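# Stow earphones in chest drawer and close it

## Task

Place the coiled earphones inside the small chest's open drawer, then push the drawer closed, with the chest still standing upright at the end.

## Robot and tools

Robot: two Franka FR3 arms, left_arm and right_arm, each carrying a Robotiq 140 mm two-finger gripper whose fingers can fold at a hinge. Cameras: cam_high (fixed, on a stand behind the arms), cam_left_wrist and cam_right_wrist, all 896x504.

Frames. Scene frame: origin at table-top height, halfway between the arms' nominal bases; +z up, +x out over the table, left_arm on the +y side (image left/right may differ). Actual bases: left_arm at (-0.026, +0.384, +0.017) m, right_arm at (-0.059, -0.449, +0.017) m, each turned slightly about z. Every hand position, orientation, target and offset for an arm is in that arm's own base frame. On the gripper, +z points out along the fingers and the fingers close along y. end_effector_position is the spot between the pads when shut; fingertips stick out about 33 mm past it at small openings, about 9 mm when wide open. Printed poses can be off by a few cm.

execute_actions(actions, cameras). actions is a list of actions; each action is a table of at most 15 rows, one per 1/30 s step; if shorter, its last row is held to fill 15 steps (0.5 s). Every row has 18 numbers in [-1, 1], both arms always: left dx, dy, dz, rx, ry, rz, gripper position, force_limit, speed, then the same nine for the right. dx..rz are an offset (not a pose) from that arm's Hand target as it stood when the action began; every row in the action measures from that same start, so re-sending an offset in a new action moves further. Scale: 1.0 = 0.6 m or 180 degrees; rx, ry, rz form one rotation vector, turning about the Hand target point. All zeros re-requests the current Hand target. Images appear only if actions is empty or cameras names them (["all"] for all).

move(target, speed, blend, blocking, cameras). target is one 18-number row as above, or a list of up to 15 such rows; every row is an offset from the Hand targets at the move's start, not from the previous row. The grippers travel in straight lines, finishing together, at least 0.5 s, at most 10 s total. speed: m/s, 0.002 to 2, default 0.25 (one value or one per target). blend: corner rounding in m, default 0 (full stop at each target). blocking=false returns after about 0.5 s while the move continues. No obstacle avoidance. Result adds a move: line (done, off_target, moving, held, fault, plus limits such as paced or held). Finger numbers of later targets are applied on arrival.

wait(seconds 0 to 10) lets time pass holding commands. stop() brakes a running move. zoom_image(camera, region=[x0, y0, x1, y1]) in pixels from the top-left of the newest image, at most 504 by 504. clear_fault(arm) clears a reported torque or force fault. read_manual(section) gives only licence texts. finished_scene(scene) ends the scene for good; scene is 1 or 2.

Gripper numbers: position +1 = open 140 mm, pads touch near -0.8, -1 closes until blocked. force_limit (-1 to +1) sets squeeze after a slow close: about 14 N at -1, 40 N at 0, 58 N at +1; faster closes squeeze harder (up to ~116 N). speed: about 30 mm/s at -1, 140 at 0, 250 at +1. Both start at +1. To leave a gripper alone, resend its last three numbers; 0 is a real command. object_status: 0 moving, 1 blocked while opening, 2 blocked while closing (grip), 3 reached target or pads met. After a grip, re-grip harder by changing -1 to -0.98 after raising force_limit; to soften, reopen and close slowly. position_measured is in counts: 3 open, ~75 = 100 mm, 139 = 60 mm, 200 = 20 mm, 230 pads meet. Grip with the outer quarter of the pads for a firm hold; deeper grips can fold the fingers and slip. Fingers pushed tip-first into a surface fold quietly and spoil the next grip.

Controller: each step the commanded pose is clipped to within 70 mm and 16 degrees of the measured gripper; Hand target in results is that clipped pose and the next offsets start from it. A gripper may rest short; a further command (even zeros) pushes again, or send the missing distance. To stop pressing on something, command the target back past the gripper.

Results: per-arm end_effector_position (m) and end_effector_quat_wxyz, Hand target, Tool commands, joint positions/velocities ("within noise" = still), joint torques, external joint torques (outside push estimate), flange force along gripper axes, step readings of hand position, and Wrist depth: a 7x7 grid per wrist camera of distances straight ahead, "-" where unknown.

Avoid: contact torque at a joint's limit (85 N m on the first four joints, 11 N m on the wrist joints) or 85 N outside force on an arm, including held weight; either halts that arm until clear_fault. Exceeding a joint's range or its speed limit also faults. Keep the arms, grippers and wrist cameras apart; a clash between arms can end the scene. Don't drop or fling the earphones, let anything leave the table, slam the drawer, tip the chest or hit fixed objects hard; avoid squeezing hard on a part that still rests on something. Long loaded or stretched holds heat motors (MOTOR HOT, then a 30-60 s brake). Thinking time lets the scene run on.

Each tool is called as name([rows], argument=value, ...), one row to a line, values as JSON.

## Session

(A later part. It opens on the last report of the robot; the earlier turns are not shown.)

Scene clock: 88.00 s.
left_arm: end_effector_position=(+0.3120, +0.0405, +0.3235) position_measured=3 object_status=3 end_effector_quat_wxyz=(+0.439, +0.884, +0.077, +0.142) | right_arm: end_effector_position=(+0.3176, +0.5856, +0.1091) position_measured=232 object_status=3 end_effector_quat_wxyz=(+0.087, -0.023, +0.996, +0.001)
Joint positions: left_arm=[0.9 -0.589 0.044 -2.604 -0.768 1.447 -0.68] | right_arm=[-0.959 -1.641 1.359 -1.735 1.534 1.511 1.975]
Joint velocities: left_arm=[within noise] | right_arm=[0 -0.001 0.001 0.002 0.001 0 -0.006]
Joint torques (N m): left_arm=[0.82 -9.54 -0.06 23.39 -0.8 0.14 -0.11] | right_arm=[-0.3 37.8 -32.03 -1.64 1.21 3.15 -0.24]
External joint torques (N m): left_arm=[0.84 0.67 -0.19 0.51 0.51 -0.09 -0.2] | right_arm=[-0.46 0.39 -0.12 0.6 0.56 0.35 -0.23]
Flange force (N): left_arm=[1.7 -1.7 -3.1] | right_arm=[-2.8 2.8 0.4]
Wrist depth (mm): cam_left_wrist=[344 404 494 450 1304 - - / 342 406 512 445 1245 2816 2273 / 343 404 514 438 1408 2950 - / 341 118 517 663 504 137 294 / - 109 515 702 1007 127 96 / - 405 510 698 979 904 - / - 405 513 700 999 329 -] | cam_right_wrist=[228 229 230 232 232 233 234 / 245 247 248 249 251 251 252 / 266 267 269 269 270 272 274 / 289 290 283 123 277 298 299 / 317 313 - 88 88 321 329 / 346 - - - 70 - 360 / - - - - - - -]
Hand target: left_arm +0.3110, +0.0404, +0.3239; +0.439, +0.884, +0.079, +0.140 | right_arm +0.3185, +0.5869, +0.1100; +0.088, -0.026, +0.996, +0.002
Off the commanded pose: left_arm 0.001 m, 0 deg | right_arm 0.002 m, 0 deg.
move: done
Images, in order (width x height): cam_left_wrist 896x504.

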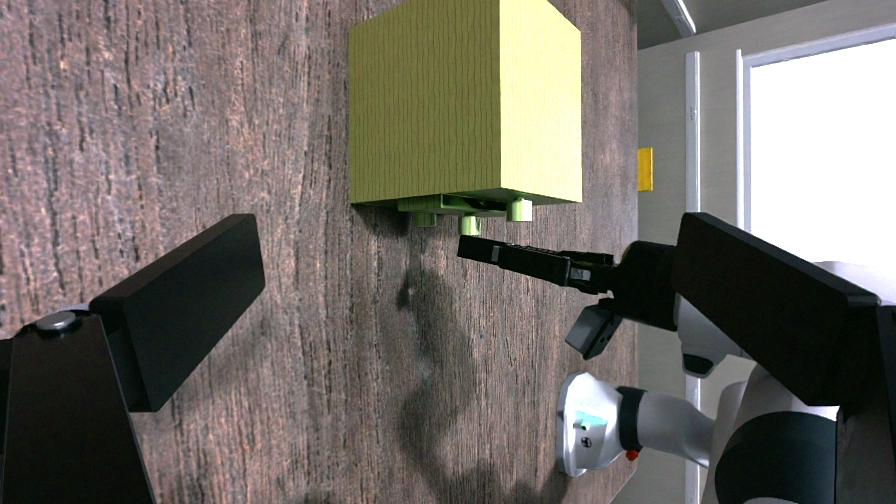

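move(target=[0,0,0,0,0,0,1,1,1,0.015,0.00087,0,0,0,0,-0.85,-0.7,-0.5], speed=0.04, cameras=["cam_left_wrist"])

zoom_image(camera="cam_left_wrist", region=[390, 160, 570, 280])

Scene clock: 89.10 s.
left_arm: end_effector_position=(+0.3120, +0.0405, +0.3235) position_measured=3 object_status=3 end_effector_quat_wxyz=(+0.439, +0.884, +0.077, +0.142) | right_arm: end_effector_position=(+0.3261, +0.5862, +0.1086) position_measured=232 object_status=3 end_effector_quat_wxyz=(+0.087, -0.023, +0.996, +0.001)
Joint positions: left_arm=[0.9 -0.589 0.044 -2.604 -0.768 1.447 -0.68] | right_arm=[-0.982 -1.641 1.359 -1.717 1.539 1.511 1.968]
Joint velocities: left_arm=[within noise] | right_arm=[-0.002 0.001 0.001 0.001 0.001 0.001 -0.004]
Joint torques (N m): left_arm=[0.8 -9.47 -0.1 23.46 -0.79 0.14 -0.14] | right_arm=[-0.81 38.3 -32.11 -1.46 1.14 3.16 -0.27]
External joint torques (N m): left_arm=[0.76 0.75 -0.3 0.57 0.52 -0.1 -0.22] | right_arm=[-0.82 0.3 -0.09 0.96 0.5 0.34 -0.26]
Flange force (N): left_arm=[2.2 -1.7 -3.1] | right_arm=[-4.5 4.7 0.3]
Wrist depth (mm): cam_left_wrist=[341 405 512 449 1239 3812 2193 / 343 403 515 460 1377 3754 - / 341 404 511 - 1258 2753 - / 342 118 511 664 458 137 299 / - 109 508 694 1032 128 96 / - 404 516 702 960 898 - / - 405 510 696 995 318 -] | cam_right_wrist=[228 229 230 231 232 232 233 / 245 247 247 249 250 250 252 / 265 267 269 268 271 272 274 / 290 290 281 123 238 296 298 / 316 313 - 88 88 321 328 / 345 - - - 70 - 359 / - - - - - - -]
Hand target: left_arm +0.3110, +0.0404, +0.3239; +0.439, +0.884, +0.079, +0.140 | right_arm +0.3275, +0.5874, +0.1100; +0.088, -0.026, +0.996, +0.002
Off the commanded pose: left_arm 0.001 m, 0 deg | right_arm 0.002 m, 0 deg.
move: done
Images, in order (width x height): cam_left_wrist 896x504.

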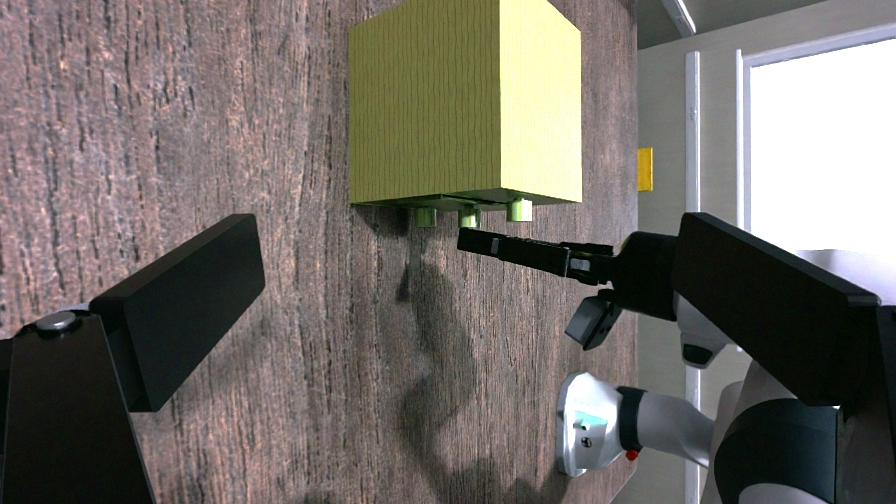

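Scaled by 2.800 from the camera's 896x504 image, which has a finer 1280x720 frame.

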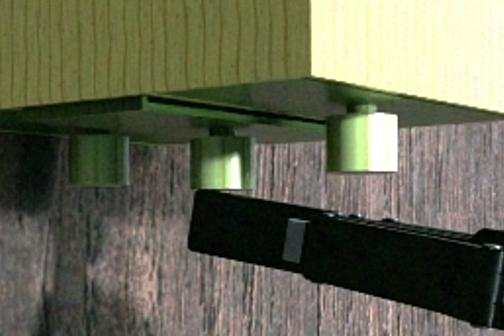

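move(target=[0,0,0,0,0,0,1,1,1,0.0058,0.00034,0,0,0,0,-0.85,-0.7,-0.5], speed=0.03, cameras=["cam_left_wrist"])

zoom_image(camera="cam_left_wrist", region=[390, 160, 570, 280])

Scene clock: 90.10 s.
left_arm: end_effector_position=(+0.3120, +0.0405, +0.3235) position_measured=3 object_status=3 end_effector_quat_wxyz=(+0.439, +0.884, +0.077, +0.142) | right_arm: end_effector_position=(+0.3295, +0.5865, +0.1083) position_measured=232 object_status=3 end_effector_quat_wxyz=(+0.087, -0.024, +0.996, +0.000)
Joint positions: left_arm=[0.9 -0.589 0.044 -2.604 -0.768 1.447 -0.68] | right_arm=[-0.991 -1.641 1.359 -1.71 1.541 1.511 1.966]
Joint torques (N m): left_arm=[0.82 -9.5 -0.06 23.46 -0.81 0.14 -0.11] | right_arm=[-0.17 38.52 -32.29 -1.75 1.08 3.16 -0.25]
External joint torques (N m): left_arm=[0.79 0.82 -0.24 0.52 0.5 -0.09 -0.19] | right_arm=[-0.08 0.47 -0.49 0.76 0.45 0.37 -0.24]
Flange force (N): left_arm=[2.2 -2.0 -3.1] | right_arm=[-2.3 2.8 -0.4]
Wrist depth (mm): cam_left_wrist=[343 404 511 435 1174 - - / 341 401 495 437 1174 3059 - / 343 404 515 460 1191 2985 - / 342 118 513 659 455 137 309 / - 109 512 698 1087 120 96 / - 402 511 694 991 911 - / - 406 509 696 976 317 -] | cam_right_wrist=[228 229 230 231 232 232 233 / 245 247 247 249 250 251 251 / 265 266 268 264 270 271 272 / 289 290 257 114 238 296 298 / 316 313 - 88 88 320 328 / 345 - - - 70 - 358 / - - - - - - -]
Hand target: left_arm +0.3110, +0.0404, +0.3239; +0.439, +0.884, +0.079, +0.140 | right_arm +0.3310, +0.5876, +0.1100; +0.088, -0.026, +0.996, +0.002
Off the commanded pose: left_arm 0.001 m, 0 deg | right_arm 0.003 m, 0 deg.
move: done
Images, in order (width x height): cam_left_wrist 896x504.

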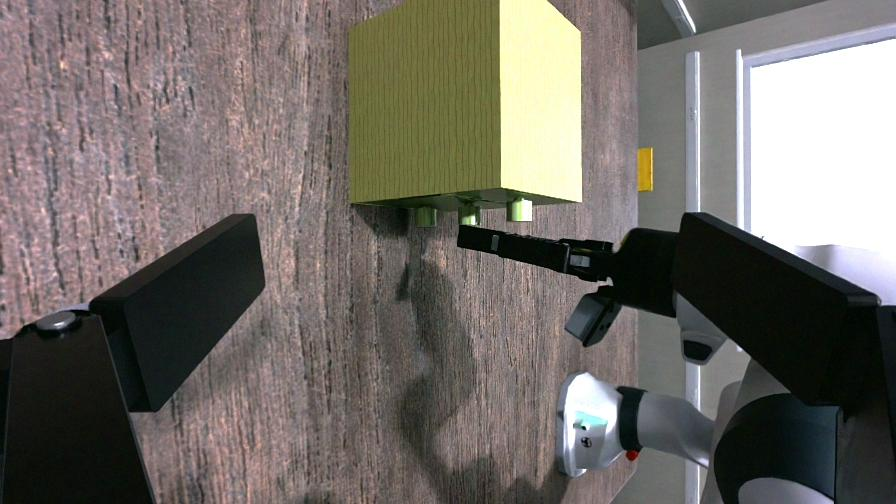

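Scaled by 2.800 from the camera's 896x504 image, which has a finer 1280x720 frame.

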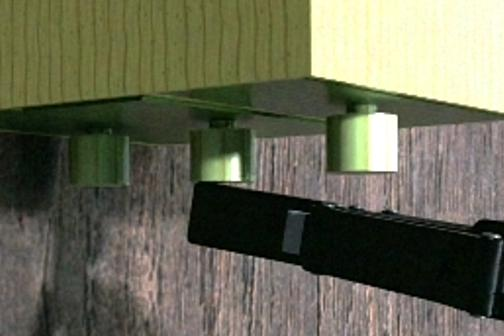

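move(target=[0,0,0,0,0,0,1,1,1,0.0033,0.0002,0,0,0,0,-0.85,-0.7,-0.5], speed=0.02, cameras=["cam_left_wrist"])

zoom_image(camera="cam_left_wrist", region=[400, 170, 550, 250])

Scene clock: 91.13 s.
left_arm: end_effector_position=(+0.3120, +0.0405, +0.3235) position_measured=3 object_status=3 end_effector_quat_wxyz=(+0.439, +0.884, +0.077, +0.142) | right_arm: end_effector_position=(+0.3312, +0.5868, +0.1083) position_measured=232 object_status=3 end_effector_quat_wxyz=(+0.087, -0.024, +0.996, +0.000)
Joint positions: left_arm=[0.9 -0.589 0.044 -2.604 -0.768 1.447 -0.68] | right_arm=[-0.996 -1.641 1.359 -1.706 1.542 1.511 1.964]
Joint torques (N m): left_arm=[0.82 -9.5 -0.11 23.46 -0.78 0.14 -0.05] | right_arm=[-0.99 38.6 -32.3 -1.8 1.09 3.17 -0.19]
External joint torques (N m): left_arm=[0.81 0.77 -0.27 0.54 0.54 -0.09 -0.14] | right_arm=[-1.19 0.37 -0.38 0.54 0.43 0.36 -0.18]
Flange force (N): left_arm=[2.0 -2.0 -3.1] | right_arm=[-4.7 3.9 -0.1]
Wrist depth (mm): cam_left_wrist=[340 405 512 446 1277 - - / 341 406 497 448 1209 2848 - / 343 405 493 - 1318 - - / 344 118 521 661 455 137 295 / - 109 506 706 1092 120 96 / - 403 508 696 968 925 - / - 405 513 696 979 318 -] | cam_right_wrist=[228 228 230 231 232 233 233 / 245 247 247 248 250 250 251 / 265 266 268 265 270 271 274 / 289 290 242 123 246 297 298 / 317 312 - 88 88 320 329 / 344 - - - 70 - 358 / - - - - - - -]
Hand target: left_arm +0.3110, +0.0404, +0.3239; +0.439, +0.884, +0.079, +0.140 | right_arm +0.3330, +0.5877, +0.1100; +0.088, -0.026, +0.996, +0.002
Off the commanded pose: left_arm 0.001 m, 0 deg | right_arm 0.003 m, 0 deg.
move: done
Images, in order (width x height): cam_left_wrist 896x504.

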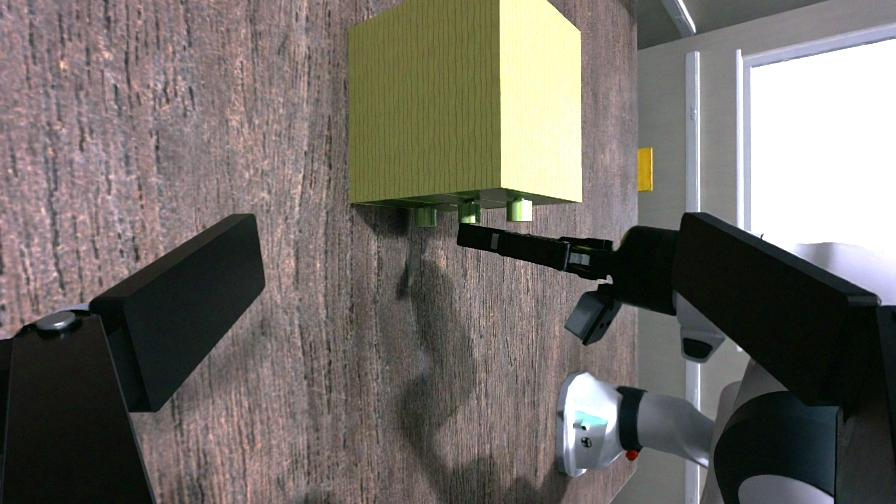

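Scaled by 3.360 from the camera's 896x504 image, which has a finer 1280x720 frame.

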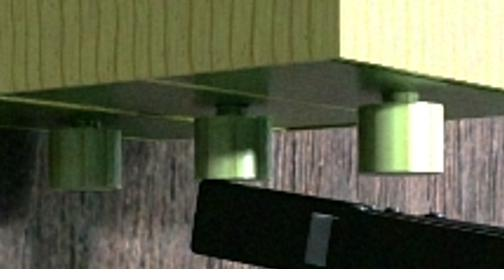

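move(target=[0,0,0,0,0,0,1,1,1,0.0033,0.0002,0,0,0,0,-0.85,-0.7,-0.5], speed=0.02, cameras=["cam_left_wrist"])

zoom_image(camera="cam_left_wrist", region=[400, 170, 550, 250])

Scene clock: 92.07 s.
left_arm: end_effector_position=(+0.3120, +0.0405, +0.3235) position_measured=3 object_status=3 end_effector_quat_wxyz=(+0.439, +0.884, +0.077, +0.142) | right_arm: end_effector_position=(+0.3315, +0.5871, +0.1083) position_measured=232 object_status=3 end_effector_quat_wxyz=(+0.086, -0.025, +0.996, +0.000)
Joint positions: left_arm=[0.9 -0.589 0.044 -2.604 -0.768 1.447 -0.68] | right_arm=[-1 -1.641 1.358 -1.701 1.543 1.508 1.963]
Joint torques (N m): left_arm=[0.81 -9.44 -0.06 23.47 -0.78 0.14 -0.11] | right_arm=[-1.53 38.24 -32.01 -2.31 1.21 3.65 -0.21]
External joint torques (N m): left_arm=[0.85 0.83 -0.15 0.6 0.53 -0.08 -0.19] | right_arm=[-1.61 -0.23 0.01 0.14 0.56 0.83 -0.2]
Flange force (N): left_arm=[2.2 -2.1 -3.5] | right_arm=[-4.6 2.8 1.9]
Wrist depth (mm): cam_left_wrist=[343 403 512 450 1291 3304 - / 342 404 514 446 1258 2848 - / 342 404 493 463 1271 2915 - / 342 119 509 659 456 136 294 / - 109 516 698 1087 120 96 / - 402 512 696 976 914 - / - 403 512 696 979 873 -] | cam_right_wrist=[228 229 230 231 232 233 233 / 245 247 247 249 250 250 251 / 265 267 267 265 270 272 272 / 289 290 241 123 234 295 298 / 317 313 - 88 88 320 329 / 344 - - - 70 - 357 / - - - - - - -]
Hand target: left_arm +0.3110, +0.0404, +0.3239; +0.439, +0.884, +0.079, +0.140 | right_arm +0.3350, +0.5879, +0.1100; +0.088, -0.026, +0.996, +0.002
Off the commanded pose: left_arm 0.001 m, 0 deg | right_arm 0.004 m, 0 deg.
move: off_target (right_arm)
Images, in order (width x height): cam_left_wrist 896x504.

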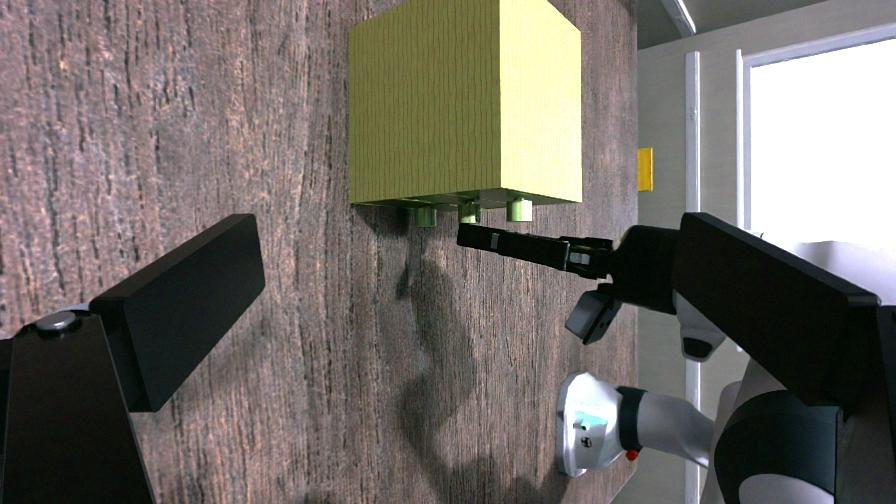

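Scaled by 3.360 from the camera's 896x504 image, which has a finer 1280x720 frame.

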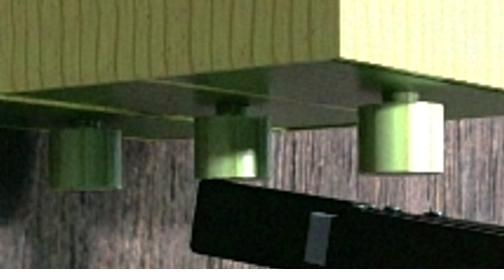

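move([
  [0,0,0,0,0,0,1,1,1,-0.0333,-0.0019,0,0,0,0,-0.85,-0.7,-0.5],
  [0,0,0,0,0,0,1,1,1,-0.1664,-0.0097,0,0,0,0,-0.85,-0.7,-0.5],
], speed=[0.06,0.15], blend=[0.005,0], cameras=["all"])

zoom_image(camera="cam_left_wrist", region=[390, 170, 550, 250])

Scene clock: 94.23 s.
left_arm: end_effector_position=(+0.3120, +0.0405, +0.3235) position_measured=3 object_status=3 end_effector_quat_wxyz=(+0.439, +0.884, +0.077, +0.142) | right_arm: end_effector_position=(+0.2348, +0.5834, +0.1099) position_measured=232 object_status=3 end_effector_quat_wxyz=(+0.088, -0.030, +0.996, +0.004)
Joint positions: left_arm=[0.9 -0.589 0.044 -2.604 -0.768 1.447 -0.68] | right_arm=[-0.752 -1.669 1.348 -1.871 1.522 1.488 2.031]
Joint velocities: left_arm=[within noise] | right_arm=[-0.002 -0.001 0.002 0 0.001 0 0.005]
Joint torques (N m): left_arm=[0.85 -9.5 -0.07 23.45 -0.81 0.13 -0.11] | right_arm=[0.44 34.54 -32.03 -2.5 0.51 2.56 0.24]
External joint torques (N m): left_arm=[0.86 0.74 -0.21 0.52 0.5 -0.1 -0.2] | right_arm=[0.36 0.31 -0.04 -0.25 -0.11 -0.25 0.25]
Flange force (N): left_arm=[1.9 -1.8 -3.2] | right_arm=[1.4 -1.0 -0.7]
Wrist depth (mm): cam_left_wrist=[342 402 506 432 1304 - - / 342 404 498 - 1191 2881 - / 342 404 516 476 1377 2816 - / 343 118 512 690 1096 137 2082 / - 110 513 663 873 128 96 / - 405 512 700 876 356 - / - 406 512 704 1024 384 -] | cam_right_wrist=[227 229 230 232 233 233 234 / 245 247 248 249 251 252 253 / 265 266 268 269 272 273 275 / 289 290 292 123 291 298 299 / 317 313 - 88 88 322 331 / 344 - - - 70 - 362 / - - - - - - -]
Hand target: left_arm +0.3110, +0.0404, +0.3239; +0.439, +0.884, +0.079, +0.140 | right_arm +0.2351, +0.5820, +0.1100; +0.088, -0.026, +0.996, +0.002
Off the commanded pose: left_arm 0.001 m, 0 deg | right_arm 0.001 m, 0 deg.
move: done

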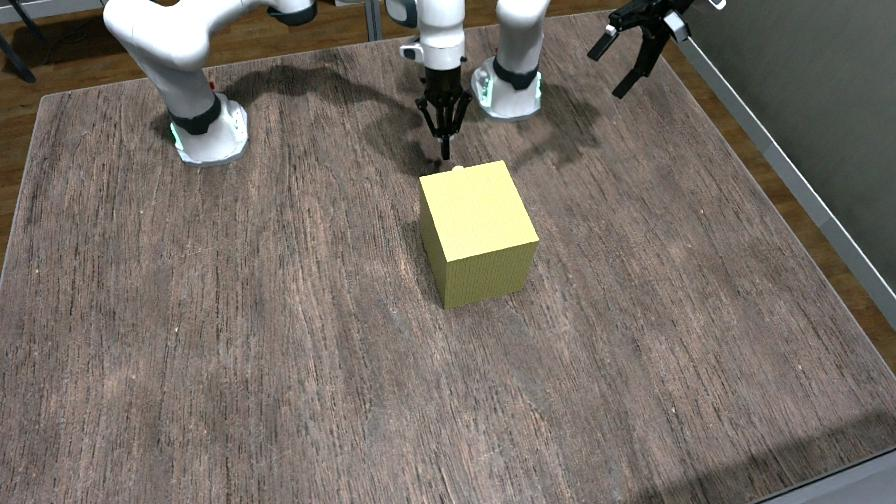

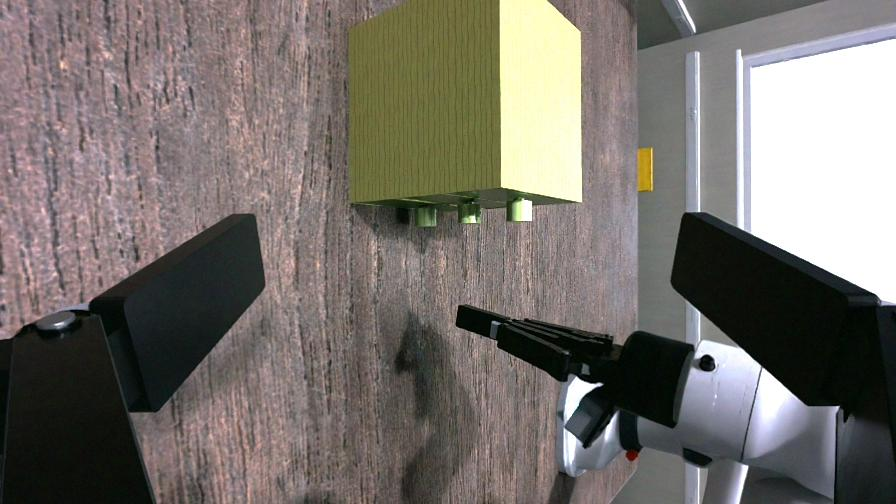

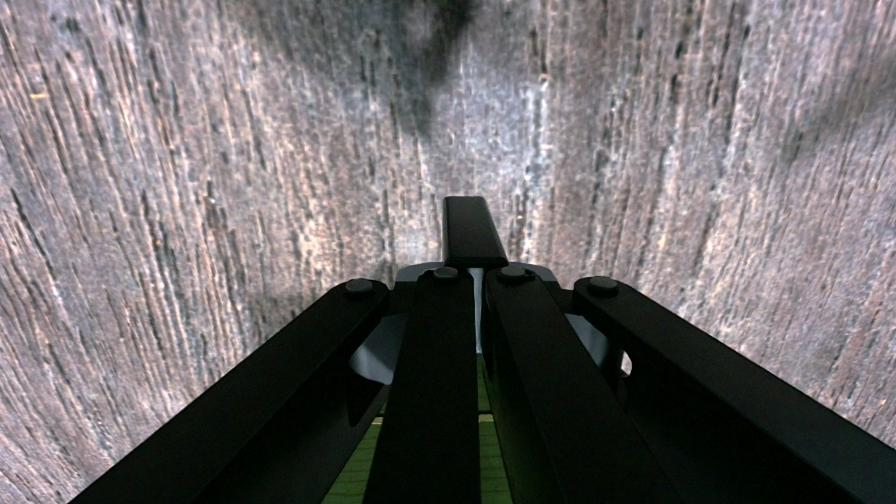

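Scaled by 3.150 from the camera's 896x504 image, which has a finer 1280x720 frame.

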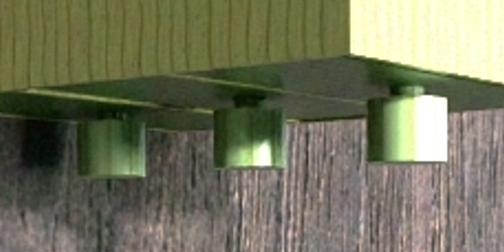

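The drawer front sits flush with the chest, the earphones are inside it, the chest is upright, and the arm has backed away.

finished_scene(scene=2)

The scene is finished: the task was done.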